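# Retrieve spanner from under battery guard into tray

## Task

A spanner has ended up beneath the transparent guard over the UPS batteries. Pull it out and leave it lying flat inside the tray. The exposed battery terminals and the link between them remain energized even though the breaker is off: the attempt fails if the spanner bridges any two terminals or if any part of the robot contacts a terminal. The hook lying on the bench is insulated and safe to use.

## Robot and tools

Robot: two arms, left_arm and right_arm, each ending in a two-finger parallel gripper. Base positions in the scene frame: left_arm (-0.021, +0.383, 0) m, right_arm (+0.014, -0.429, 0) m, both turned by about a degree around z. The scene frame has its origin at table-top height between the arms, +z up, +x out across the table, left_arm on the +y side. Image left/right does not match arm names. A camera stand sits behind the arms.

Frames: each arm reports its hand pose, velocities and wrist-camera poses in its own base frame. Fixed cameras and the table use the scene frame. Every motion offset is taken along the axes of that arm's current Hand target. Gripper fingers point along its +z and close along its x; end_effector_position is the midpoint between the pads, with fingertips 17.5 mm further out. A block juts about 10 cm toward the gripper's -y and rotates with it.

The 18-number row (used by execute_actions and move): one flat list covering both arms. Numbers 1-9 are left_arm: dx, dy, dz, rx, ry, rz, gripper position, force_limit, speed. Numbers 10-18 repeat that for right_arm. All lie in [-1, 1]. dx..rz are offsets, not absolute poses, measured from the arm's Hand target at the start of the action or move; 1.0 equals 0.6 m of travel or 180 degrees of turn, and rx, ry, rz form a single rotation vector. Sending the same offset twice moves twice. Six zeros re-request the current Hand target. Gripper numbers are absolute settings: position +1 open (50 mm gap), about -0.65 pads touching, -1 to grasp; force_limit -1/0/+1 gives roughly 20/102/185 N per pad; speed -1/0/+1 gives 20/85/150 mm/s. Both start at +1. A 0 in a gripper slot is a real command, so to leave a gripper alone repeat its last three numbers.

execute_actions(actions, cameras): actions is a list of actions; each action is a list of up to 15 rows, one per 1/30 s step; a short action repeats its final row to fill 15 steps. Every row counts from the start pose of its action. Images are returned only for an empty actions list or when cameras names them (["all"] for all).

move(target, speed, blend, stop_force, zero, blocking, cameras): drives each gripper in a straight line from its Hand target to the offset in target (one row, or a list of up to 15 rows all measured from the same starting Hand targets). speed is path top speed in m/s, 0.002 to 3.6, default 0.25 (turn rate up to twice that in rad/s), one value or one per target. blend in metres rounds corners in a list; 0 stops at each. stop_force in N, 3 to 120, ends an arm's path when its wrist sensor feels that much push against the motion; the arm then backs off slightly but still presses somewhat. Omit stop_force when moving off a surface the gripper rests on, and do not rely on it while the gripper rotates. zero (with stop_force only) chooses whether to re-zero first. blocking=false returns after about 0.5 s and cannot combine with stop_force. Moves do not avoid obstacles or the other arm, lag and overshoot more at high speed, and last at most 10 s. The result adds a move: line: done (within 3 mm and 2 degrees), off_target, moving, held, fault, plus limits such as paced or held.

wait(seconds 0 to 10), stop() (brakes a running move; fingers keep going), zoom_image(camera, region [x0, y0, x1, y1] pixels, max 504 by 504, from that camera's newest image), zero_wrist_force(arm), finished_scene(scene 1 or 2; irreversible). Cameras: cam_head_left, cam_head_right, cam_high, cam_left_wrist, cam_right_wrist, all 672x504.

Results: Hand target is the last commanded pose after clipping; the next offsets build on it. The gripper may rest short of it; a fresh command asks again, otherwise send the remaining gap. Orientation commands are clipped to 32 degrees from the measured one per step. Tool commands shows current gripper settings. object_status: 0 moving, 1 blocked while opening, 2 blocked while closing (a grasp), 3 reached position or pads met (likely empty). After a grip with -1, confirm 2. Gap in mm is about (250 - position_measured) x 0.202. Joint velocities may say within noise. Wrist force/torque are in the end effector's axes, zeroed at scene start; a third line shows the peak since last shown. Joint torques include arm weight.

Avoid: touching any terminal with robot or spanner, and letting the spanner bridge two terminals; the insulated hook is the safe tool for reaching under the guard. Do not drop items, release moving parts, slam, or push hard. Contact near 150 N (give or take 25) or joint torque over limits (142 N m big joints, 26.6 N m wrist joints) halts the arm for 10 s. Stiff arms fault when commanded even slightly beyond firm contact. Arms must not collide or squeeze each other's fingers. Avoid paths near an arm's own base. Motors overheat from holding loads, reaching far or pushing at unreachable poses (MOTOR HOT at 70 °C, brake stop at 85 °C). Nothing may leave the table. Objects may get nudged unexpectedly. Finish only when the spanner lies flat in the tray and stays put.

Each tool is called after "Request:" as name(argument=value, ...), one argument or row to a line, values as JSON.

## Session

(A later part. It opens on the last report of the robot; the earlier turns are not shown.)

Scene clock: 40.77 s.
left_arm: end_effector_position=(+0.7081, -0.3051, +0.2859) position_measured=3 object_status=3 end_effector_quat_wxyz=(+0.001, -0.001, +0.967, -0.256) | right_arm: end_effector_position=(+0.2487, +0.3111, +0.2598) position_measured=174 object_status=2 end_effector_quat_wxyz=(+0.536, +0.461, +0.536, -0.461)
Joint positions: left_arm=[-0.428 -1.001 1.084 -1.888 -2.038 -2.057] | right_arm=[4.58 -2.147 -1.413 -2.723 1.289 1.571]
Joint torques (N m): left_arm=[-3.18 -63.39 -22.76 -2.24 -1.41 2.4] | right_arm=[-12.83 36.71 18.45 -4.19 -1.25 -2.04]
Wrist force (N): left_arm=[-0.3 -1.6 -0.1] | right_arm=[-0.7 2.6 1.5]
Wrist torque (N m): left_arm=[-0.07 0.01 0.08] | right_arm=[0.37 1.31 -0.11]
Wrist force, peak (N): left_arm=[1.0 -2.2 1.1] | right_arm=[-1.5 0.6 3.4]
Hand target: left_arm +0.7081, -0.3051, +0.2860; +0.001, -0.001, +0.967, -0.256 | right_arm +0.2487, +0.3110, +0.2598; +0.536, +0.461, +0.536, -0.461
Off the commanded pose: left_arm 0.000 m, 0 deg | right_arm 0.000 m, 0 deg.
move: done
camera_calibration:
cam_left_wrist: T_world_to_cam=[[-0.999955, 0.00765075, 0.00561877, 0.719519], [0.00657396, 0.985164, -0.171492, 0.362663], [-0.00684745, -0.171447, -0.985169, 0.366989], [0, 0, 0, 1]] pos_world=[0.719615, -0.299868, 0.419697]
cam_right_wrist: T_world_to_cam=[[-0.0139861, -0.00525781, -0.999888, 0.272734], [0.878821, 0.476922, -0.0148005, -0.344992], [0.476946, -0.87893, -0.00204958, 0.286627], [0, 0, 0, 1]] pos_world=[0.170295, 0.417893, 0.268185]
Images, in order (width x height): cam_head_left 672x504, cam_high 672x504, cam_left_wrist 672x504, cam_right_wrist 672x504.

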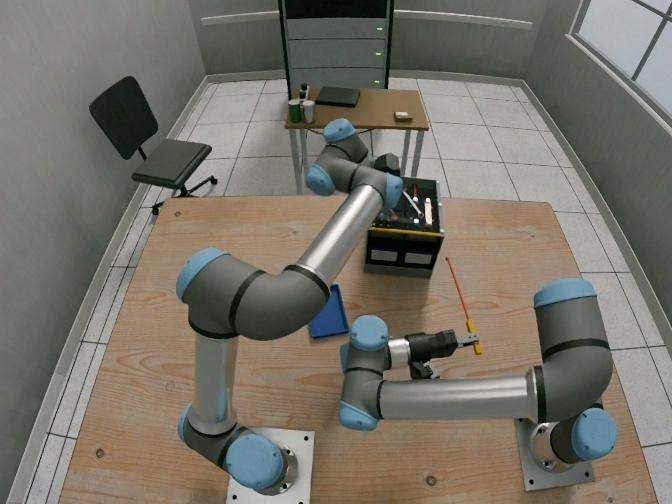

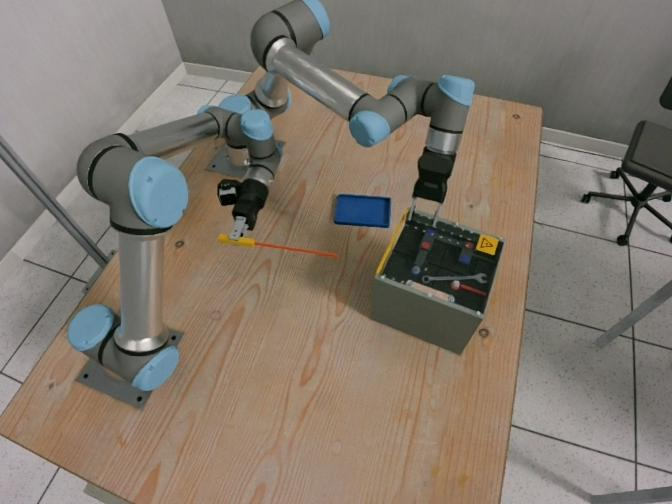

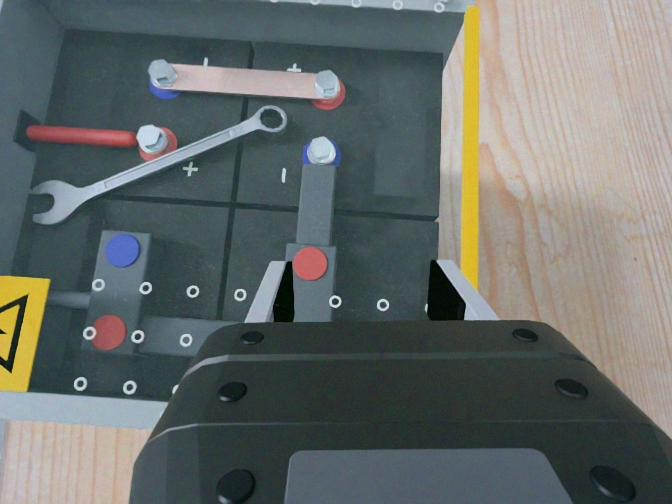

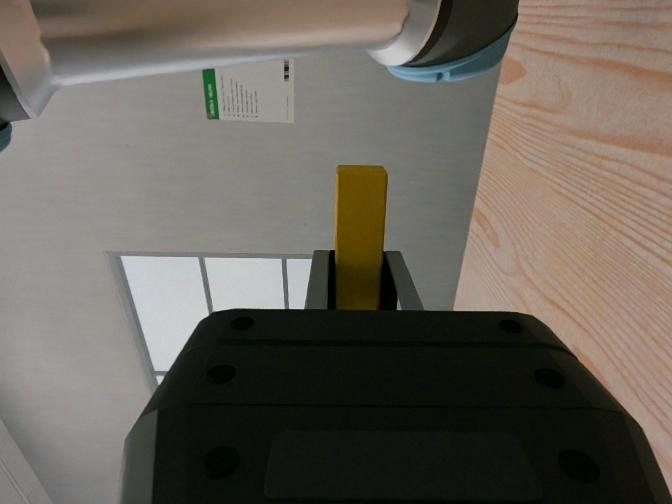

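Request:
zoom_image(
  camera="cam_left_wrist",
  region=[0, 0, 300, 240],
)

Request:
zoom_image(
  camera="cam_left_wrist",
  region=[230, 40, 480, 240],
)

Request:
zoom_image(
  camera="cam_high",
  region=[200, 200, 360, 290],
)

Scaled by 1.680 from the camera's 672x504 image, which has a finer 960x720 frame.

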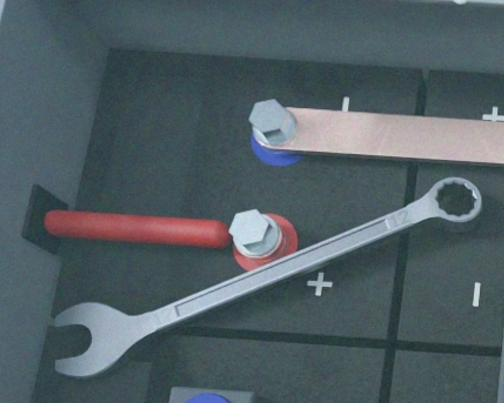

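Scaled by 2.016 from the camera's 672x504 image, which has a finer 960x720 frame.

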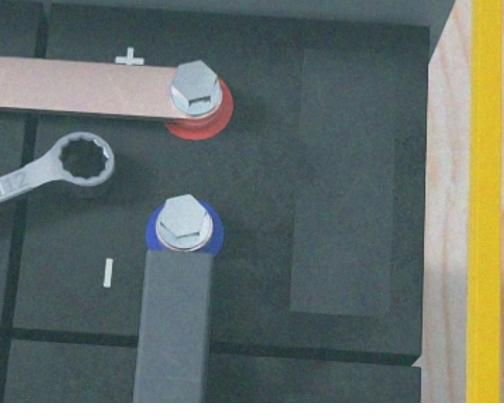

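Scaled by 3.150 from the camera's 672x504 image, which has a finer 960x720 frame.

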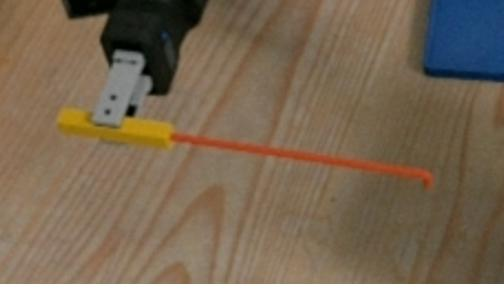

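Request:
move(
  target=[
    [0,0,0,0,0,0,1,1,1,0.1333,0.1408,-0.2165,0.0371,0.499,0.0371,-1,-0.5,-0.8],
    [0,0,0,0,0,0,1,1,1,0.3747,0.1408,-0.2165,0.0371,0.499,0.0371,-1,-0.5,-0.8],
  ],
  speed=0.2,
  cameras=["cam_high","cam_head_left","cam_right_wrist"],
)

Scene clock: 47.80 s.
left_arm: end_effector_position=(+0.7081, -0.3051, +0.2860) position_measured=3 object_status=3 end_effector_quat_wxyz=(+0.001, -0.001, +0.967, -0.256) | right_arm: end_effector_position=(+0.3128, +0.4520, +0.0350) position_measured=174 object_status=2 end_effector_quat_wxyz=(+0.000, +0.707, +0.708, +0.000)
Joint positions: left_arm=[-0.429 -1.001 1.084 -1.888 -2.038 -2.057] | right_arm=[4.352 -1.923 -1.968 -0.822 1.57 1.209]
Joint torques (N m): left_arm=[-7.37 -62.12 -20.12 -4.61 -0.69 -1.02] | right_arm=[-7.41 24.75 16.47 5.75 -0.19 -1.9]
Wrist force (N): left_arm=[-0.3 -1.6 -0.2] | right_arm=[-1.2 1.1 0.2]
Wrist torque (N m): left_arm=[-0.08 0.01 0.05] | right_arm=[0.24 0.40 0.02]
Wrist force, peak (N): left_arm=[-0.5 -1.8 -0.2] | right_arm=[-1.4 1.0 3.2]
Hand target: left_arm +0.7081, -0.3051, +0.2860; +0.001, -0.001, +0.967, -0.256 | right_arm +0.3129, +0.4519, +0.0349; +0.000, +0.707, +0.708, +0.000
Off the commanded pose: left_arm 0.000 m, 0 deg | right_arm 0.000 m, 0 deg.
move: done
camera_calibration:
cam_right_wrist: T_world_to_cam=[[-0.0162176, 0.999863, -0.00339754, -0.43886], [0.940098, 0.0164053, 0.340509, -0.295393], [0.340518, 0.00232823, -0.940235, 0.0566391], [0, 0, 0, 1]] pos_world=[0.251295, 0.443514, 0.152347]
Images, in order (width x height): cam_head_left 672x504, cam_high 672x504, cam_right_wrist 672x504.

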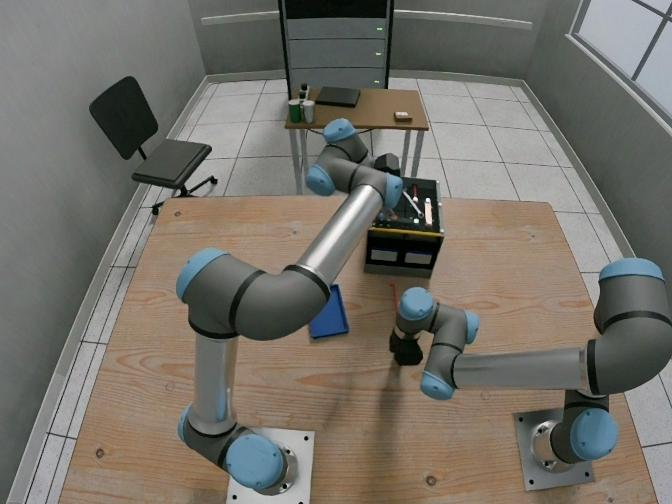

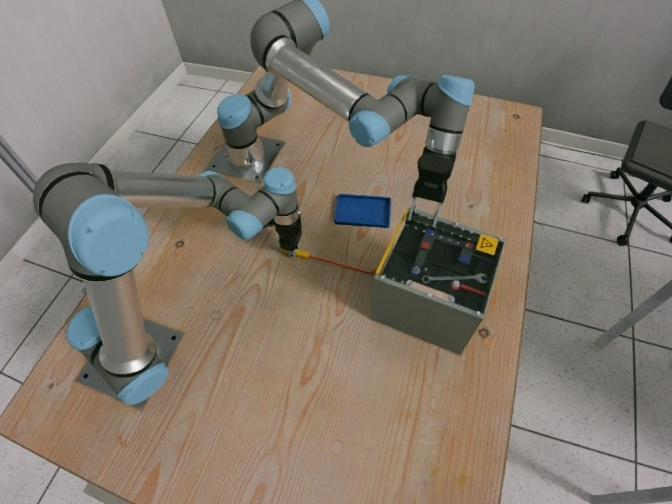

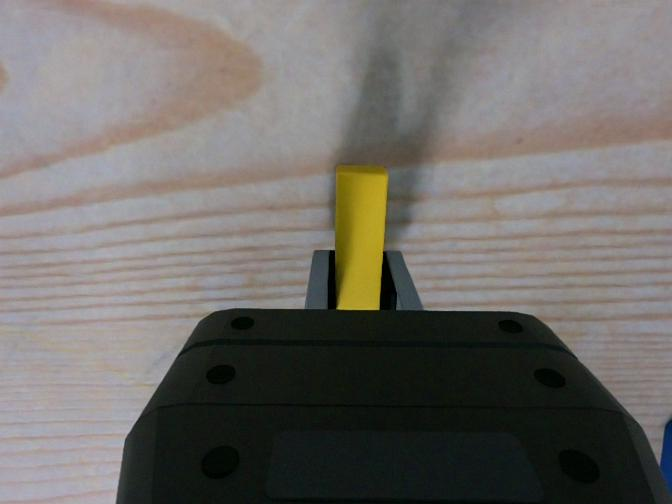

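Request:
move(
  target=[0,0,0,0,0,0,1,1,1,0,0,0.0275,0,0,0,-1,-0.5,-0.8],
  speed=0.01,
  stop_force=4,
)

Request:
execute_actions(
  actions=[],
  cameras=[],
)

Scene clock: 50.33 s.
left_arm: end_effector_position=(+0.7081, -0.3051, +0.2860) position_measured=3 object_status=3 end_effector_quat_wxyz=(+0.001, -0.001, +0.967, -0.256) | right_arm: end_effector_position=(+0.3129, +0.4519, +0.0210) position_measured=174 object_status=2 end_effector_quat_wxyz=(+0.000, +0.707, +0.708, +0.000)
Joint positions: left_arm=[-0.429 -1.001 1.084 -1.888 -2.038 -2.057] | right_arm=[4.352 -1.948 -1.98 -0.786 1.57 1.209]
Joint torques (N m): left_arm=[-6.91 -59.29 -18.73 -4.78 0.39 -0.98] | right_arm=[-11.44 45.08 28.07 0.13 -0.3 -1.76]
Wrist force (N): left_arm=[0.0 -1.5 -0.1] | right_arm=[-1.5 2.0 -3.8]
Wrist torque (N m): left_arm=[-0.05 -0.02 0.05] | right_arm=[0.06 0.44 0.03]
Wrist force, peak (N): left_arm=[-0.3 -1.7 0.0] | right_arm=[-2.7 -1.3 -9.3]
Hand target: left_arm +0.7081, -0.3051, +0.2860; +0.001, -0.001, +0.967, -0.256 | right_arm +0.3129, +0.4519, +0.0210; +0.000, +0.707, +0.708, +0.000 (not the last commanded pose)
Off the commanded pose: left_arm 0.000 m, 0 deg | right_arm 0.003 m, 0 deg.
move: contact (right_arm)

Scene clock: 50.33 s.
left_arm: end_effector_position=(+0.7081, -0.3051, +0.2860) position_measured=3 object_status=3 end_effector_quat_wxyz=(+0.001, -0.001, +0.967, -0.256) | right_arm: end_effector_position=(+0.3129, +0.4519, +0.0210) position_measured=174 object_status=2 end_effector_quat_wxyz=(+0.000, +0.707, +0.708, +0.000)
Joint positions: left_arm=[-0.429 -1.001 1.084 -1.888 -2.038 -2.057] | right_arm=[4.352 -1.948 -1.98 -0.786 1.57 1.209]
Joint velocities: within noise
Joint torques (N m): left_arm=[-6.91 -59.29 -18.73 -4.78 0.39 -0.98] | right_arm=[-11.44 45.08 28.07 0.13 -0.3 -1.76]
Wrist force (N): left_arm=[0.0 -1.5 -0.1] | right_arm=[-1.5 2.0 -3.8]
Wrist torque (N m): left_arm=[-0.05 -0.02 0.05] | right_arm=[0.06 0.44 0.03]
Wrist force, peak (N): left_arm=[0.0 -1.5 -0.1] | right_arm=[-1.5 2.0 -3.8]
Hand target: left_arm +0.7081, -0.3051, +0.2860; +0.001, -0.001, +0.967, -0.256 | right_arm +0.3129, +0.4519, +0.0210; +0.000, +0.707, +0.708, +0.000 (not the last commanded pose)
Tool commands: left_gripper/position=+1.0 left_gripper/force_limit=+1.0 left_gripper/speed=+1.0 right_gripper/position=-1.0 right_gripper/force_limit=-0.5 right_gripper/speed=-0.8
Off the commanded pose: left_arm 0.000 m, 0 deg | right_arm 0.003 m, 0 deg.
No camera images: "cameras" was empty.

Request:
execute_actions(
  actions=[
    [[0,0,0,0,0,0,1,1,1,0,0,0,0,0,0,1,-0.5,-0.5]],
    [[0,0,0,0,0,0,1,1,1,0,0,0,0,0,0,1,-0.5,-0.5]],
  ],
)

Request:
move(
  target=[0,0,0,0,0,0,1,1,1,0,0,-0.3,0,0,0,1,-0.5,-0.5],
  speed=0.15,
  cameras=["cam_right_wrist"],
)

Scene clock: 51.73 s.
left_arm: end_effector_position=(+0.7081, -0.3051, +0.2860) position_measured=3 object_status=3 end_effector_quat_wxyz=(+0.001, -0.001, +0.967, -0.256) | right_arm: end_effector_position=(+0.3129, +0.4519, +0.0210) position_measured=3 object_status=3 end_effector_quat_wxyz=(+0.000, +0.707, +0.708, +0.000)
Joint positions: left_arm=[-0.429 -1.001 1.084 -1.888 -2.038 -2.057] | right_arm=[4.352 -1.948 -1.98 -0.786 1.57 1.209]
Joint torques (N m): left_arm=[-7.05 -60.7 -19.13 -4.79 0.23 -1.18] | right_arm=[-10.83 44.9 28.22 1.8 1.15 -1.16]
Wrist force (N): left_arm=[-0.3 -1.6 -0.1] | right_arm=[-1.3 0.9 -0.2]
Wrist torque (N m): left_arm=[-0.08 0.01 0.05] | right_arm=[0.17 0.40 0.02]
Wrist force, peak (N): left_arm=[-0.3 -1.7 -0.2] | right_arm=[-1.4 2.2 -3.8]
Hand target: left_arm +0.7081, -0.3051, +0.2860; +0.001, -0.001, +0.967, -0.256 | right_arm +0.3129, +0.4519, +0.0210; +0.000, +0.707, +0.708, +0.000
Off the commanded pose: left_arm 0.000 m, 0 deg | right_arm 0.000 m, 0 deg.
Step readings (end_effector_position of left_arm | right_arm):
0: (+0.7081, -0.3051, +0.2860) | (+0.3129, +0.4519, +0.0210)
1: (+0.7081, -0.3051, +0.2860) | (+0.3129, +0.4519, +0.0210)
2: (+0.7081, -0.3051, +0.2860) | (+0.3129, +0.4519, +0.0210)
4: (+0.7081, -0.3051, +0.2860) | (+0.3129, +0.4519, +0.0210)
8: (+0.7081, -0.3051, +0.2860) | (+0.3129, +0.4519, +0.0210)
15: (+0.7081, -0.3051, +0.2860) | (+0.3129, +0.4519, +0.0210)
16: (+0.7081, -0.3051, +0.2860) | (+0.3129, +0.4519, +0.0210)
17: (+0.7081, -0.3051, +0.2860) | (+0.3129, +0.4519, +0.0210)
19: (+0.7081, -0.3051, +0.2860) | (+0.3129, +0.4519, +0.0210)
23: (+0.7081, -0.3051, +0.2860) | (+0.3129, +0.4519, +0.0210)
30: (+0.7081, -0.3051, +0.2860) | (+0.3129, +0.4519, +0.0210)

Scene clock: 53.40 s.
left_arm: end_effector_position=(+0.7081, -0.3051, +0.2860) position_measured=3 object_status=3 end_effector_quat_wxyz=(+0.001, -0.001, +0.967, -0.256) | right_arm: end_effector_position=(+0.3129, +0.4521, +0.2010) position_measured=3 object_status=3 end_effector_quat_wxyz=(+0.000, +0.707, +0.708, +0.000)
Joint positions: left_arm=[-0.429 -1.001 1.084 -1.888 -2.038 -2.057] | right_arm=[4.352 -1.716 -1.745 -1.252 1.57 1.209]
Joint torques (N m): left_arm=[-6.17 -59.53 -17.44 -4.85 0.28 -0.93] | right_arm=[12.32 26.43 35.63 0.95 0.46 2.34]
Wrist force (N): left_arm=[-0.1 -1.6 -0.1] | right_arm=[-1.4 1.1 -0.2]
Wrist torque (N m): left_arm=[-0.08 -0.02 0.05] | right_arm=[0.19 0.45 0.02]
Wrist force, peak (N): left_arm=[-0.3 -1.8 -0.1] | right_arm=[-1.1 1.0 -3.0]
Hand target: left_arm +0.7081, -0.3051, +0.2860; +0.001, -0.001, +0.967, -0.256 | right_arm +0.3129, +0.4520, +0.2010; +0.000, +0.707, +0.708, +0.000
Off the commanded pose: left_arm 0.000 m, 0 deg | right_arm 0.000 m, 0 deg.
move: done
camera_calibration:
cam_right_wrist: T_world_to_cam=[[-0.0161591, 0.999864, -0.00327021, -0.438451], [0.940067, 0.0163067, 0.340599, -0.351956], [0.340606, 0.00242957, -0.940203, 0.212512], [0, 0, 0, 1]] pos_world=[0.251395, 0.443614, 0.318247]
Images, in order (width x height): cam_right_wrist 672x504.

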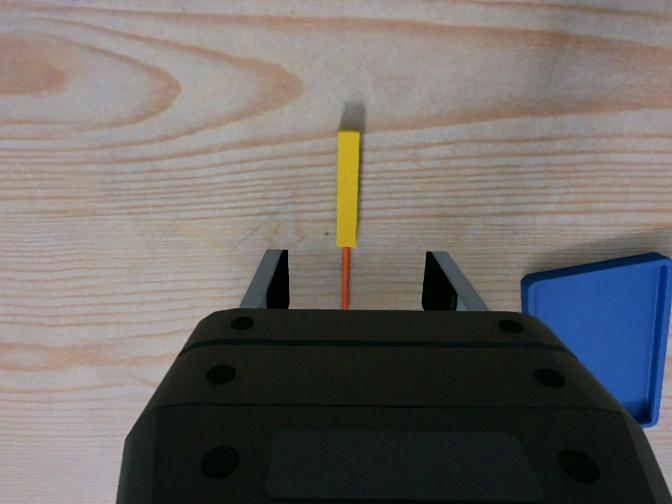

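Request:
move(
  target=[
    [0.1667,-0.0535,-0.1612,0,0,0,1,1,1,-0.5033,0.2283,-0.3317,0,0,0,1,-0.5,-0.5],
    [0.6052,-0.0055,0.168,-0.1305,0.1271,0.4797,1,1,1,-0.5033,0.2283,-0.3317,0,0,0,1,-0.5,-0.5],
  ],
  blend=[0.04,0],
  speed=0.25,
  cameras=["cam_left_wrist","cam_high"],
)

Scene clock: 59.60 s.
left_arm: end_effector_position=(+0.3452, -0.3587, +0.2000) position_measured=3 object_status=3 end_effector_quat_wxyz=(+0.001, +0.697, +0.717, +0.000) | right_arm: end_effector_position=(+0.4502, +0.1504, +0.4003) position_measured=3 object_status=3 end_effector_quat_wxyz=(+0.000, +0.707, +0.708, +0.000)
Joint positions: left_arm=[-1.076 -1.549 1.883 -1.905 -1.57 -1.105] | right_arm=[3.749 -1.501 -1.453 -1.758 1.57 0.606]
Joint torques (N m): left_arm=[-5.22 -15.05 -24.27 -2.14 -0.85 -0.05] | right_arm=[12.29 32.99 36.23 5.53 -0.96 -1.81]
Wrist force (N): left_arm=[0.0 -0.1 0.0] | right_arm=[-1.0 0.6 -0.7]
Wrist torque (N m): left_arm=[0.02 -0.03 0.13] | right_arm=[0.11 0.37 -0.01]
Wrist force, peak (N): left_arm=[-0.4 -2.0 0.9] | right_arm=[-2.6 1.2 -1.4]
Hand target: left_arm +0.3451, -0.3587, +0.1999; +0.000, +0.697, +0.717, +0.000 | right_arm +0.4502, +0.1504, +0.4003; +0.000, +0.707, +0.708, +0.000
Off the commanded pose: left_arm 0.000 m, 0 deg | right_arm 0.000 m, 0 deg.
move: done
camera_calibration:
cam_left_wrist: T_world_to_cam=[[-0.0229775, 0.999689, 0.0096835, 0.375261], [0.940252, 0.0183181, 0.339985, -0.368169], [0.339702, 0.016917, -0.940381, 0.20956], [0, 0, 0, 1]] pos_world=[0.283607, -0.371945, 0.318604]
Images, in order (width x height): cam_high 672x504, cam_left_wrist 672x504.

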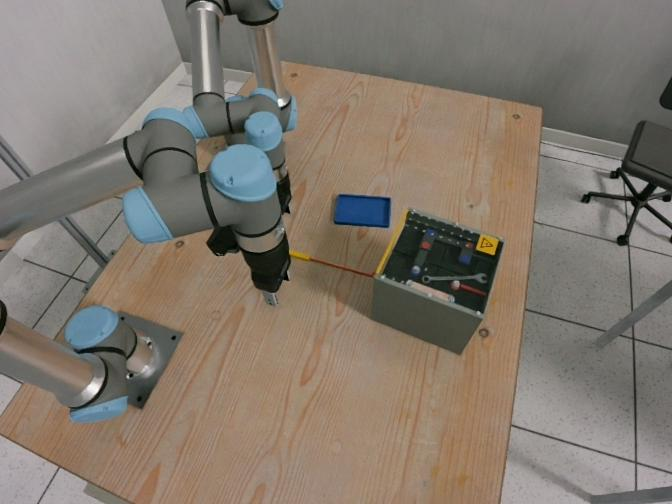

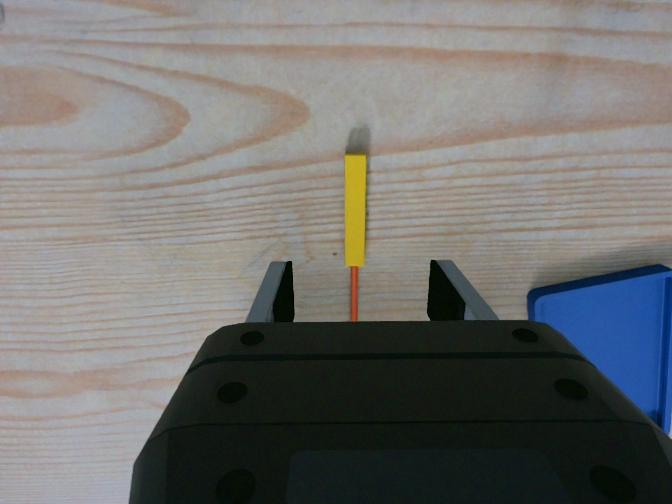

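Request:
move(
  target=[0.0115,0.0277,0.2333,0,0,-0.0044,1,1,1,0.2753,0.4222,0.1873,0.1292,0.1292,0.4877,1,-0.5,-0.5],
  speed=0.2,
  cameras=["cam_left_wrist","cam_right_wrist"],
)

Request:
move(
  target=[0,0,0.085,0,0,0,1,1,1,0,0,0,0,0,0,1,-0.5,-0.5],
  speed=0.01,
  stop_force=4,
  cameras=["cam_left_wrist"],
)

Scene clock: 64.63 s.
left_arm: end_effector_position=(+0.3616, -0.3514, +0.0598) position_measured=3 object_status=3 end_effector_quat_wxyz=(+0.000, +0.692, +0.722, +0.000) | right_arm: end_effector_position=(+0.7034, +0.3157, +0.2878) position_measured=3 object_status=3 end_effector_quat_wxyz=(-0.256, +0.967, +0.001, +0.000) end_effector_velocity=(+0.000, +0.001, +0.000) end_effector_angular_velocity=(+0.000, +0.003, -0.003)
Joint positions: left_arm=[-1.039 -1.354 2.074 -2.292 -1.57 -1.081] | right_arm=[3.586 -2.137 -1.085 -1.25 2.034 2.07]
Joint velocities: left_arm=[within noise] | right_arm=[0.001 0 0.001 -0.001 0 0.005]
Joint torques (N m): left_arm=[-4.13 -41.58 -27.89 -2.38 -1.29 0.65] | right_arm=[10.2 55.83 22.38 2.71 -0.03 1.66]
Wrist force (N): left_arm=[-0.1 -0.1 0.2] | right_arm=[-1.1 0.8 -0.5]
Wrist torque (N m): left_arm=[0.03 0.00 -0.04] | right_arm=[-0.10 0.43 0.28]
Wrist force, peak (N): left_arm=[-0.2 0.1 0.8] | right_arm=[-1.3 -0.9 -1.4]
Hand target: left_arm +0.3616, -0.3514, +0.0599; +0.000, +0.692, +0.722, +0.000 | right_arm +0.7033, +0.3158, +0.2878; -0.256, +0.967, +0.001, +0.000
Off the commanded pose: left_arm 0.000 m, 0 deg | right_arm 0.000 m, 0 deg.
move: done
camera_calibration:
cam_left_wrist: T_world_to_cam=[[-0.0365806, 0.999279, 0.0101276, 0.374375], [0.939956, 0.0309643, 0.339888, -0.331658], [0.33933, 0.0219528, -0.940411, 0.0739763], [0, 0, 0, 1]] pos_world=[0.300336, -0.36546, 0.178503]
cam_right_wrist: T_world_to_cam=[[0.999859, 0.0159572, 0.00519735, -0.701966], [0.016606, -0.985481, -0.168971, 0.366125], [0.00242559, 0.169034, -0.985607, 0.3599], [0, 0, 0, 1]] pos_world=[0.694914, 0.311175, 0.420233]
Images, in order (width x height): cam_left_wrist 672x504, cam_right_wrist 672x504.

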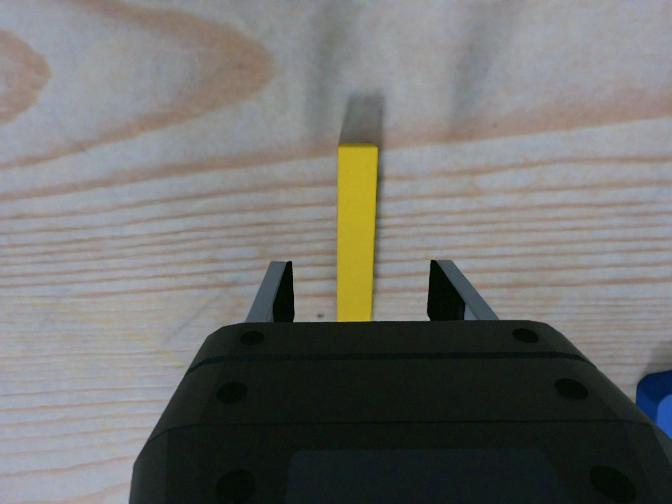

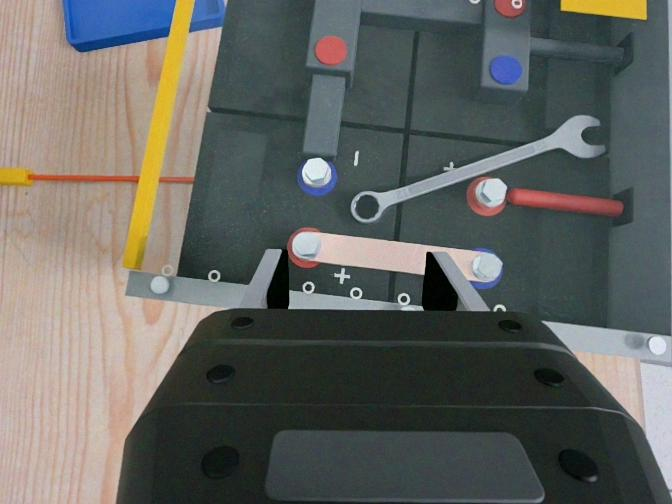

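Scene clock: 69.97 s.
left_arm: end_effector_position=(+0.3617, -0.3514, +0.0176) position_measured=3 object_status=3 end_effector_quat_wxyz=(+0.000, +0.692, +0.722, +0.000) | right_arm: end_effector_position=(+0.7033, +0.3158, +0.2878) position_measured=3 object_status=3 end_effector_quat_wxyz=(-0.256, +0.967, +0.001, +0.000)
Joint positions: left_arm=[-1.039 -1.273 2.113 -2.412 -1.57 -1.081] | right_arm=[3.586 -2.137 -1.085 -1.25 2.034 2.071]
Joint torques (N m): left_arm=[4.91 -42.12 -22.8 -2.24 -1.34 1.86] | right_arm=[11.82 61.49 22.17 5.83 -0.15 1.96]
Wrist force (N): left_arm=[-1.5 1.0 -3.4] | right_arm=[-1.3 0.5 -0.5]
Wrist torque (N m): left_arm=[0.04 0.10 -0.02] | right_arm=[-0.15 0.45 0.26]
Wrist force, peak (N): left_arm=[8.8 -9.7 -37.0] | right_arm=[-1.7 0.8 -0.4]
Hand target: left_arm +0.3617, -0.3515, +0.0176; +0.000, +0.692, +0.722, +0.000 (not the last commanded pose) | right_arm +0.7033, +0.3158, +0.2878; -0.256, +0.967, +0.001, +0.000
Off the commanded pose: left_arm 0.009 m, 0 deg | right_arm 0.000 m, 0 deg.
move: contact (left_arm)
camera_calibration:
cam_left_wrist: T_world_to_cam=[[-0.0365482, 0.999282, 0.0100331, 0.374907], [0.939957, 0.0309659, 0.339885, -0.317277], [0.33933, 0.0218528, -0.940413, 0.0341628], [0, 0, 0, 1]] pos_world=[0.300336, -0.365559, 0.136203]
Images, in order (width x height): cam_left_wrist 672x504.

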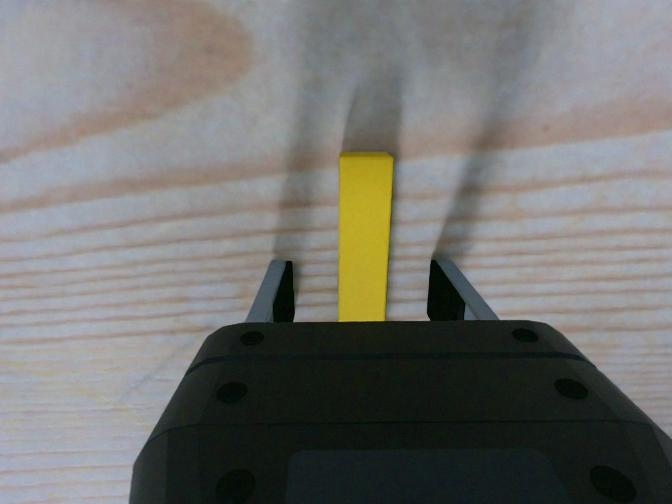

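Request:
move(
  target=[-0.002,0,-0.0043,0,0,0,1,1,1,0,0,0,0,0,0,1,-0.5,-0.5],
  speed=0.05,
)

Request:
execute_actions(
  actions=[
    [[0,0,0,0,0,0,-1,-0.4,-0.8,0,0,0,0,0,0,1,-0.5,-0.5]],
    [[0,0,0,0,0,0,-1,-0.4,-0.8,0,0,0,0,0,0,1,-0.5,-0.5]],
  ],
  cameras=["cam_left_wrist"],
)

Scene clock: 70.97 s.
left_arm: end_effector_position=(+0.3617, -0.3527, +0.0202) position_measured=3 object_status=3 end_effector_quat_wxyz=(+0.000, +0.692, +0.722, +0.000) | right_arm: end_effector_position=(+0.7033, +0.3158, +0.2878) position_measured=3 object_status=3 end_effector_quat_wxyz=(-0.256, +0.967, +0.001, +0.000)
Joint positions: left_arm=[-1.04 -1.276 2.109 -2.404 -1.57 -1.082] | right_arm=[3.586 -2.137 -1.085 -1.25 2.034 2.071]
Joint torques (N m): left_arm=[-4.37 -36.67 -18.23 -4.32 -1.61 -1.31] | right_arm=[11.98 61.82 22.35 5.83 -0.12 1.87]
Wrist force (N): left_arm=[-0.1 0.0 -0.1] | right_arm=[-1.3 0.8 -0.2]
Wrist torque (N m): left_arm=[0.04 -0.02 0.10] | right_arm=[-0.11 0.45 0.27]
Wrist force, peak (N): left_arm=[-1.2 0.7 -3.5] | right_arm=[-1.5 0.8 -0.3]
Hand target: left_arm +0.3617, -0.3527, +0.0202; +0.000, +0.692, +0.722, +0.000 | right_arm +0.7033, +0.3158, +0.2878; -0.256, +0.967, +0.001, +0.000
Off the commanded pose: left_arm 0.000 m, 0 deg | right_arm 0.000 m, 0 deg.
move: done

Scene clock: 72.23 s.
left_arm: end_effector_position=(+0.3617, -0.3527, +0.0202) position_measured=174 object_status=2 end_effector_quat_wxyz=(+0.000, +0.692, +0.722, +0.000) | right_arm: end_effector_position=(+0.7033, +0.3158, +0.2878) position_measured=3 object_status=3 end_effector_quat_wxyz=(-0.256, +0.967, +0.001, +0.000)
Joint positions: left_arm=[-1.04 -1.276 2.109 -2.404 -1.57 -1.082] | right_arm=[3.586 -2.137 -1.085 -1.25 2.034 2.071]
Joint torques (N m): left_arm=[-0.1 -21.7 -14.24 -4.12 -1.25 1.03] | right_arm=[11.72 61.17 22.51 5.83 -0.24 1.7]
Wrist force (N): left_arm=[-0.3 0.0 -0.4] | right_arm=[-1.2 0.8 -0.3]
Wrist torque (N m): left_arm=[0.04 0.01 0.11] | right_arm=[-0.11 0.43 0.27]
Wrist force, peak (N): left_arm=[-0.3 -0.1 -0.5] | right_arm=[-1.7 0.8 -0.4]
Hand target: left_arm +0.3617, -0.3527, +0.0202; +0.000, +0.692, +0.722, +0.000 | right_arm +0.7033, +0.3158, +0.2878; -0.256, +0.967, +0.001, +0.000
Off the commanded pose: left_arm 0.000 m, 0 deg | right_arm 0.000 m, 0 deg.
Step readings (end_effector_position of left_arm | right_arm):
0: (+0.3617, -0.3527, +0.0202) | (+0.7033, +0.3158, +0.2878)
1: (+0.3617, -0.3527, +0.0202) | (+0.7033, +0.3158, +0.2878)
2: (+0.3617, -0.3527, +0.0202) | (+0.7033, +0.3158, +0.2878)
4: (+0.3617, -0.3527, +0.0202) | (+0.7033, +0.3158, +0.2878)
8: (+0.3617, -0.3527, +0.0202) | (+0.7033, +0.3158, +0.2878)
15: (+0.3617, -0.3527, +0.0202) | (+0.7033, +0.3158, +0.2878)
16: (+0.3617, -0.3527, +0.0202) | (+0.7033, +0.3158, +0.2878)
17: (+0.3617, -0.3527, +0.0202) | (+0.7033, +0.3158, +0.2878)
19: (+0.3617, -0.3527, +0.0202) | (+0.7033, +0.3158, +0.2878)
23: (+0.3617, -0.3527, +0.0202) | (+0.7033, +0.3158, +0.2878)
30: (+0.3617, -0.3527, +0.0202) | (+0.7033, +0.3158, +0.2878)
camera_calibration:
cam_left_wrist: T_world_to_cam=[[-0.0365147, 0.999284, 0.00993527, 0.376084], [0.939926, 0.0309656, 0.339971, -0.318126], [0.33942, 0.0217524, -0.940383, 0.0365664], [0, 0, 0, 1]] pos_world=[0.300336, -0.366759, 0.138804]
Images, in order (width x height): cam_left_wrist 672x504.

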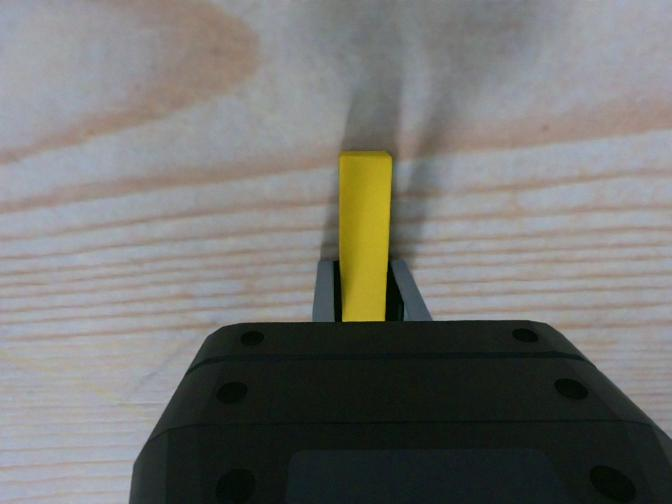

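Request:
zoom_image(
  camera="cam_right_wrist",
  region=[120, 80, 420, 320],
)

Request:
zoom_image(
  camera="cam_right_wrist",
  region=[340, 80, 640, 320],
)

This scene's latest camera images include none from cam_right_wrist. They are from: cam_left_wrist. cam_right_wrist's image comes with the result of a call that names it in "cameras".

This scene's latest camera images include none from cam_right_wrist. They are from: cam_left_wrist. cam_right_wrist's image comes with the result of a call that names it in "cameras".

Request:
execute_actions(
  actions=[
    [[0,0,0,0,0,0,0.6,-0.4,-0.5,0,0,0,0,0,0,1,-0.5,-0.5]],
    [[0,0,0,0,0,0,0.6,-0.4,-0.5,0,0,0,0,0,0,1,-0.5,-0.5]],
  ],
)

Request:
move(
  target=[0,-0.0417,0,0,0,0,0.6,-0.4,-0.5,0,0,0,0,0,0,1,-0.5,-0.5],
  speed=0.05,
)

Request:
execute_actions(
  actions=[
    [[0,0,0,0,0,0,-1,-0.4,-0.8,0,0,0,0,0,0,1,-0.5,-0.5]],
    [[0,0,0,0,0,0,-1,-0.4,-0.8,0,0,0,0,0,0,1,-0.5,-0.5]],
  ],
  cameras=["cam_left_wrist","cam_right_wrist"],
)

Request:
zoom_image(
  camera="cam_right_wrist",
  region=[120, 80, 420, 320],
)

Request:
zoom_image(
  camera="cam_right_wrist",
  region=[340, 80, 640, 320],
)

Scene clock: 74.37 s.
left_arm: end_effector_position=(+0.3617, -0.3527, +0.0202) position_measured=63 object_status=3 end_effector_quat_wxyz=(+0.000, +0.692, +0.722, +0.000) | right_arm: end_effector_position=(+0.7033, +0.3158, +0.2878) position_measured=3 object_status=3 end_effector_quat_wxyz=(-0.256, +0.967, +0.001, +0.000)
Joint positions: left_arm=[-1.04 -1.276 2.109 -2.404 -1.57 -1.082] | right_arm=[3.586 -2.137 -1.085 -1.25 2.034 2.071]
Joint torques (N m): left_arm=[5.39 -21.36 -13.73 -1.8 -1.05 1.87] | right_arm=[11.81 61.06 22.55 5.85 -0.15 1.56]
Wrist force (N): left_arm=[-0.3 -0.2 0.1] | right_arm=[-1.4 0.8 -0.2]
Wrist torque (N m): left_arm=[0.01 0.01 0.11] | right_arm=[-0.11 0.46 0.27]
Wrist force, peak (N): left_arm=[-0.3 -0.3 -0.4] | right_arm=[-1.4 1.0 -0.6]
Hand target: left_arm +0.3617, -0.3527, +0.0202; +0.000, +0.692, +0.722, +0.000 | right_arm +0.7033, +0.3158, +0.2878; -0.256, +0.967, +0.001, +0.000
Off the commanded pose: left_arm 0.000 m, 0 deg | right_arm 0.000 m, 0 deg.
Step readings (end_effector_position of left_arm | right_arm):
0: (+0.3617, -0.3527, +0.0202) | (+0.7033, +0.3158, +0.2878)
1: (+0.3617, -0.3527, +0.0202) | (+0.7033, +0.3158, +0.2878)
2: (+0.3617, -0.3527, +0.0202) | (+0.7033, +0.3158, +0.2878)
4: (+0.3617, -0.3527, +0.0202) | (+0.7033, +0.3158, +0.2878)
8: (+0.3617, -0.3527, +0.0202) | (+0.7033, +0.3158, +0.2878)
15: (+0.3617, -0.3527, +0.0202) | (+0.7033, +0.3158, +0.2878)
16: (+0.3617, -0.3527, +0.0202) | (+0.7033, +0.3158, +0.2878)
17: (+0.3617, -0.3527, +0.0202) | (+0.7033, +0.3158, +0.2878)
19: (+0.3617, -0.3527, +0.0202) | (+0.7033, +0.3158, +0.2878)
23: (+0.3617, -0.3527, +0.0202) | (+0.7033, +0.3158, +0.2878)
30: (+0.3617, -0.3527, +0.0202) | (+0.7033, +0.3158, +0.2878)

Scene clock: 75.17 s.
left_arm: end_effector_position=(+0.3367, -0.3538, +0.0202) position_measured=63 object_status=3 end_effector_quat_wxyz=(+0.001, +0.692, +0.722, +0.000) | right_arm: end_effector_position=(+0.7033, +0.3158, +0.2878) position_measured=3 object_status=3 end_effector_quat_wxyz=(-0.256, +0.967, +0.001, +0.000)
Joint positions: left_arm=[-1.087 -1.309 2.156 -2.418 -1.57 -1.129] | right_arm=[3.586 -2.137 -1.085 -1.25 2.034 2.071]
Joint torques (N m): left_arm=[7.18 -20.65 -25.04 -1.72 0.16 2.06] | right_arm=[11.77 61.24 22.73 5.83 -0.13 1.46]
Wrist force (N): left_arm=[-0.3 -0.1 -0.1] | right_arm=[-1.1 0.8 -0.3]
Wrist torque (N m): left_arm=[0.02 0.02 -0.01] | right_arm=[-0.10 0.42 0.27]
Wrist force, peak (N): left_arm=[-0.3 1.2 -0.1] | right_arm=[-1.5 1.1 -0.4]
Hand target: left_arm +0.3367, -0.3537, +0.0201; +0.000, +0.692, +0.722, +0.000 | right_arm +0.7033, +0.3158, +0.2878; -0.256, +0.967, +0.001, +0.000
Off the commanded pose: left_arm 0.000 m, 0 deg | right_arm 0.000 m, 0 deg.
move: done

Scene clock: 76.37 s.
left_arm: end_effector_position=(+0.3367, -0.3537, +0.0201) position_measured=174 object_status=2 end_effector_quat_wxyz=(+0.000, +0.692, +0.722, +0.000) | right_arm: end_effector_position=(+0.7033, +0.3158, +0.2878) position_measured=3 object_status=3 end_effector_quat_wxyz=(-0.256, +0.967, +0.001, +0.000)
Joint positions: left_arm=[-1.087 -1.309 2.156 -2.418 -1.57 -1.129] | right_arm=[3.586 -2.137 -1.085 -1.25 2.034 2.071]
Joint torques (N m): left_arm=[4.33 -20.08 -23.74 -2.16 0.61 -0.31] | right_arm=[12.23 61.38 22.66 5.88 -0.23 1.44]
Wrist force (N): left_arm=[0.0 -0.1 -0.5] | right_arm=[-1.1 1.0 -0.1]
Wrist torque (N m): left_arm=[0.02 -0.01 -0.03] | right_arm=[-0.07 0.42 0.27]
Wrist force, peak (N): left_arm=[-0.4 -0.2 -0.2] | right_arm=[-1.5 0.8 -0.5]
Hand target: left_arm +0.3367, -0.3537, +0.0201; +0.000, +0.692, +0.722, +0.000 | right_arm +0.7033, +0.3158, +0.2878; -0.256, +0.967, +0.001, +0.000
Off the commanded pose: left_arm 0.000 m, 0 deg | right_arm 0.000 m, 0 deg.
Step readings (end_effector_position of left_arm | right_arm):
0: (+0.3367, -0.3538, +0.0202) | (+0.7033, +0.3158, +0.2878)
1: (+0.3367, -0.3538, +0.0202) | (+0.7033, +0.3158, +0.2878)
2: (+0.3367, -0.3537, +0.0202) | (+0.7033, +0.3158, +0.2878)
4: (+0.3367, -0.3537, +0.0202) | (+0.7033, +0.3158, +0.2878)
8: (+0.3367, -0.3537, +0.0202) | (+0.7033, +0.3158, +0.2878)
15: (+0.3367, -0.3537, +0.0201) | (+0.7033, +0.3158, +0.2878)
16: (+0.3367, -0.3537, +0.0201) | (+0.7033, +0.3158, +0.2878)
17: (+0.3367, -0.3537, +0.0201) | (+0.7033, +0.3158, +0.2878)
19: (+0.3367, -0.3537, +0.0201) | (+0.7033, +0.3158, +0.2878)
23: (+0.3367, -0.3537, +0.0201) | (+0.7033, +0.3158, +0.2878)
30: (+0.3367, -0.3537, +0.0201) | (+0.7033, +0.3158, +0.2878)
camera_calibration:
cam_left_wrist: T_world_to_cam=[[-0.0365147, 0.999284, 0.00993527, 0.37617], [0.939926, 0.0309656, 0.339971, -0.294597], [0.33942, 0.0217524, -0.940383, 0.0450737], [0, 0, 0, 1]] pos_world=[0.275336, -0.367759, 0.138804]
cam_right_wrist: T_world_to_cam=[[0.999861, 0.0158584, 0.00518176, -0.701931], [0.0165061, -0.985483, -0.168971, 0.366293], [0.00242692, 0.169033, -0.985607, 0.359882], [0, 0, 0, 1]] pos_world=[0.694914, 0.311275, 0.420233]
Images, in order (width x height): cam_left_wrist 672x504, cam_right_wrist 672x504.

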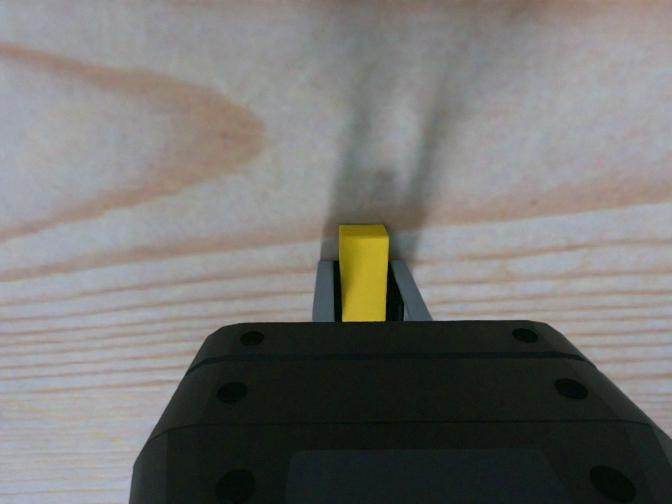

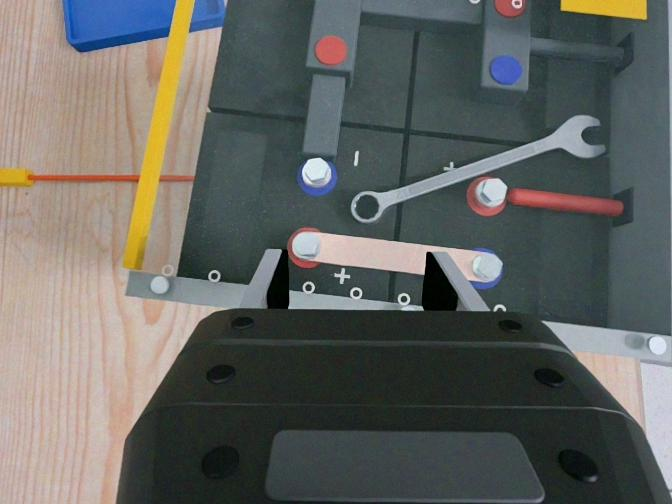

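Scaled by 1.680 from the camera's 672x504 image, which has a finer 960x720 frame.

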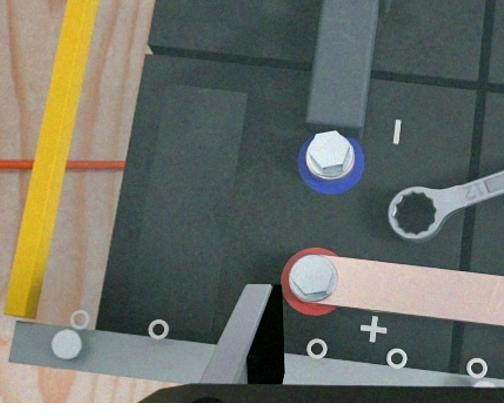

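Scaled by 1.680 from the camera's 672x504 image, which has a finer 960x720 frame.

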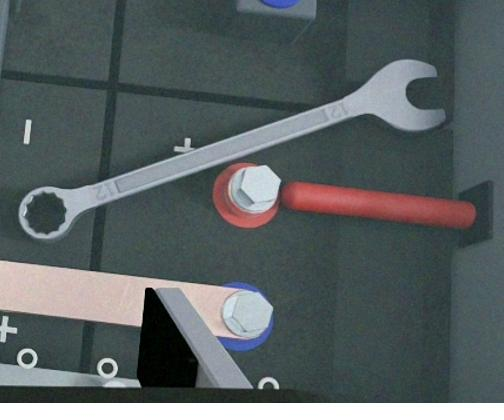

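Request:
move(
  target=[
    [0,0,-0.2,0,0,0,-1,-0.4,-0.8,0,0,0,0,0,0,1,-0.5,-0.5],
    [-0.2228,0.0138,-0.3832,-0.0447,-0.4986,-0.0447,-1,-0.4,-0.8,0,0,0,0,0,0,1,-0.5,-0.5],
  ],
  blend=[0.03,0],
  speed=0.2,
  cameras=["cam_right_wrist","cam_high","cam_head_left"],
)

Request:
zoom_image(
  camera="cam_right_wrist",
  region=[0, 80, 300, 320],
)

Scene clock: 83.10 s.
left_arm: end_effector_position=(+0.3504, -0.4868, +0.2502) position_measured=174 object_status=2 end_effector_quat_wxyz=(+0.552, +0.442, +0.552, -0.442) end_effector_velocity=(-0.001, +0.000, +0.001) end_effector_angular_velocity=(-0.004, -0.002, -0.001) | right_arm: end_effector_position=(+0.7033, +0.3158, +0.2878) position_measured=3 object_status=3 end_effector_quat_wxyz=(-0.256, +0.967, +0.001, +0.000)
Joint positions: left_arm=[-1.036 -1.009 2.256 -4.39 -1.885 -1.57] | right_arm=[3.586 -2.137 -1.085 -1.25 2.034 2.071]
Joint velocities: left_arm=[0 0 0 -0.005 -0.001 0] | right_arm=[within noise]
Joint torques (N m): left_arm=[9.1 -27.83 -10.61 -4.02 -1.41 0.28] | right_arm=[11.71 60.91 23.29 5.76 -0.09 0.78]
Wrist force (N): left_arm=[-0.8 1.7 1.3] | right_arm=[-1.4 0.7 -0.1]
Wrist torque (N m): left_arm=[-0.07 -0.23 -0.28] | right_arm=[-0.11 0.47 0.27]
Wrist force, peak (N): left_arm=[-0.2 -0.3 3.9] | right_arm=[-1.8 1.0 -0.3]
Hand target: left_arm +0.3504, -0.4868, +0.2501; +0.552, +0.442, +0.552, -0.442 | right_arm +0.7033, +0.3158, +0.2878; -0.256, +0.967, +0.001, +0.000
Off the commanded pose: left_arm 0.000 m, 0 deg | right_arm 0.000 m, 0 deg.
move: done
camera_calibration:
cam_right_wrist: T_world_to_cam=[[0.999861, 0.0158584, 0.00518176, -0.701931], [0.0165061, -0.985483, -0.168971, 0.366293], [0.00242692, 0.169033, -0.985607, 0.359882], [0, 0, 0, 1]] pos_world=[0.694914, 0.311275, 0.420233]
Images, in order (width x height): cam_head_left 672x504, cam_high 672x504, cam_right_wrist 672x504.

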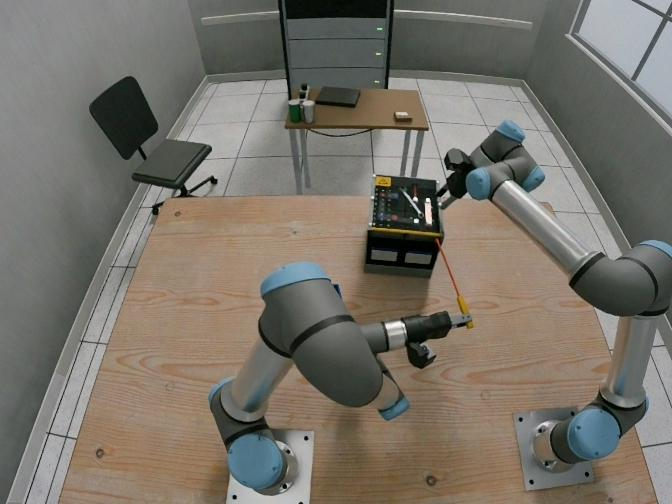

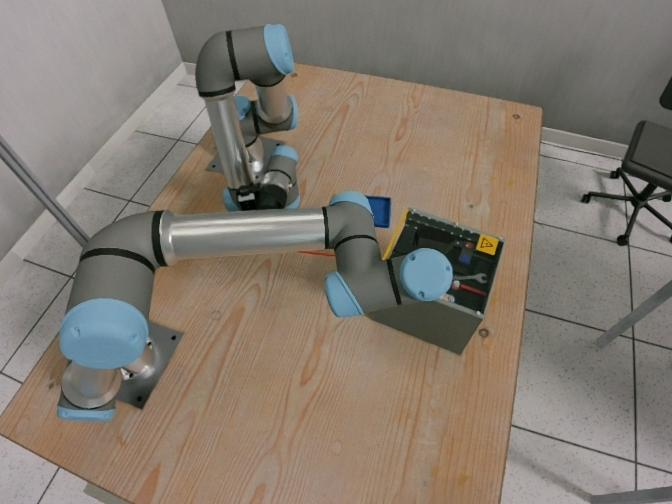

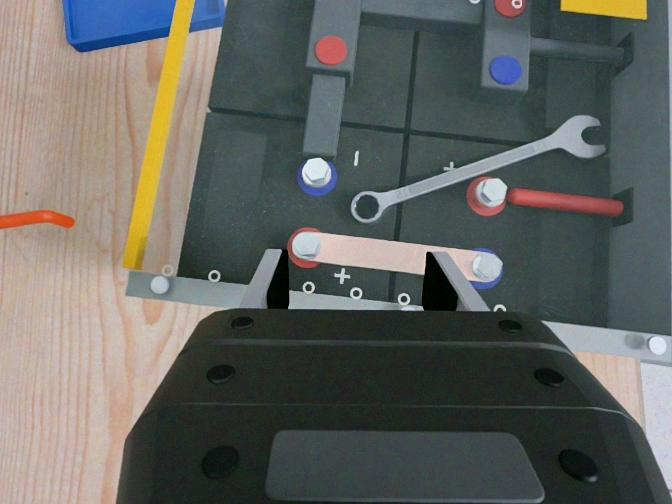

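Scaled by 1.680 from the camera's 672x504 image, which has a finer 960x720 frame.

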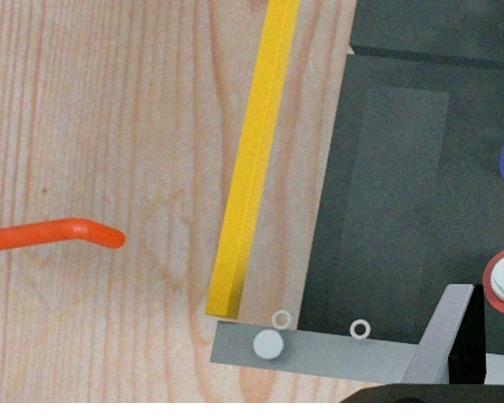

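Request:
move(
  target=[0.0617,0.0025,-0.008,0,0,0,-1,-0.4,-0.8,0,0,0,0,0,0,1,-0.5,-0.5],
  speed=0.08,
)

Request:
move(
  target=[0,0.1067,0,0,0,0,-1,-0.4,-0.8,0,0,0,0,0,0,1,-0.5,-0.5],
  speed=0.04,
  stop_force=6,
  cameras=["cam_right_wrist"],
)

Request:
zoom_image(
  camera="cam_right_wrist",
  region=[0, 80, 300, 320],
)

Scene clock: 84.40 s.
left_arm: end_effector_position=(+0.3509, -0.4818, +0.2132) position_measured=174 object_status=2 end_effector_quat_wxyz=(+0.552, +0.442, +0.552, -0.442) | right_arm: end_effector_position=(+0.7033, +0.3158, +0.2878) position_measured=3 object_status=3 end_effector_quat_wxyz=(-0.256, +0.967, +0.001, +0.000)
Joint positions: left_arm=[-1.027 -0.903 2.255 -4.495 -1.893 -1.57] | right_arm=[3.586 -2.137 -1.085 -1.25 2.034 2.071]
Joint torques (N m): left_arm=[-6.25 -29.66 -7.67 -3.81 0.81 -0.56] | right_arm=[11.68 61.56 22.79 5.89 -0.14 0.69]
Wrist force (N): left_arm=[-1.0 1.7 1.2] | right_arm=[-1.2 0.9 -0.2]
Wrist torque (N m): left_arm=[-0.07 -0.21 -0.26] | right_arm=[-0.09 0.43 0.27]
Wrist force, peak (N): left_arm=[-2.5 1.5 1.5] | right_arm=[-1.6 1.0 -0.3]
Hand target: left_arm +0.3509, -0.4818, +0.2131; +0.552, +0.442, +0.552, -0.442 | right_arm +0.7033, +0.3158, +0.2878; -0.256, +0.967, +0.001, +0.000
Off the commanded pose: left_arm 0.000 m, 0 deg | right_arm 0.000 m, 0 deg.
move: done

Scene clock: 87.03 s.
left_arm: end_effector_position=(+0.4134, -0.4678, +0.2131) position_measured=174 object_status=2 end_effector_quat_wxyz=(+0.552, +0.442, +0.552, -0.442) | right_arm: end_effector_position=(+0.7033, +0.3158, +0.2878) position_measured=3 object_status=3 end_effector_quat_wxyz=(-0.256, +0.967, +0.001, +0.000)
Joint positions: left_arm=[-0.868 -0.868 2.128 -4.403 -2.052 -1.571] | right_arm=[3.586 -2.137 -1.085 -1.25 2.034 2.071]
Joint torques (N m): left_arm=[-4.2 -51.28 -2.63 -3.55 1.44 -1.39] | right_arm=[11.82 61.07 22.88 5.79 -0.21 0.48]
Wrist force (N): left_arm=[-0.9 1.8 1.5] | right_arm=[-1.4 0.6 -0.5]
Wrist torque (N m): left_arm=[-0.04 -0.23 -0.28] | right_arm=[-0.12 0.47 0.28]
Wrist force, peak (N): left_arm=[-1.0 2.7 1.5] | right_arm=[-1.4 1.1 -0.8]
Hand target: left_arm +0.4133, -0.4678, +0.2131; +0.552, +0.442, +0.552, -0.442 | right_arm +0.7033, +0.3158, +0.2878; -0.256, +0.967, +0.001, +0.000
Off the commanded pose: left_arm 0.000 m, 0 deg | right_arm 0.000 m, 0 deg.
move: done
camera_calibration:
cam_right_wrist: T_world_to_cam=[[0.999861, 0.0158584, 0.00518176, -0.701931], [0.0165061, -0.985483, -0.168971, 0.366293], [0.00242692, 0.169033, -0.985607, 0.359882], [0, 0, 0, 1]] pos_world=[0.694914, 0.311275, 0.420233]
Images, in order (width x height): cam_right_wrist 672x504.

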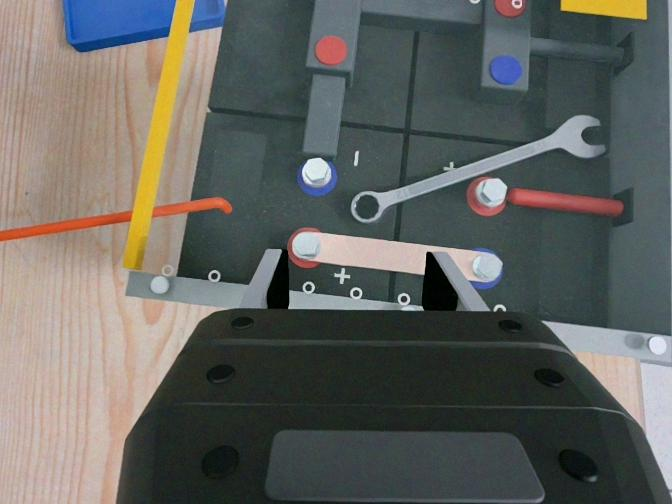

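Scaled by 1.680 from the camera's 672x504 image, which has a finer 960x720 frame.

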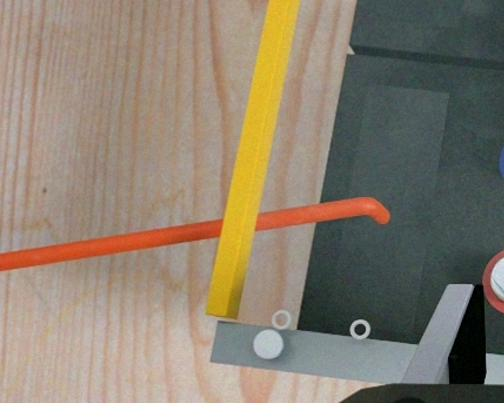

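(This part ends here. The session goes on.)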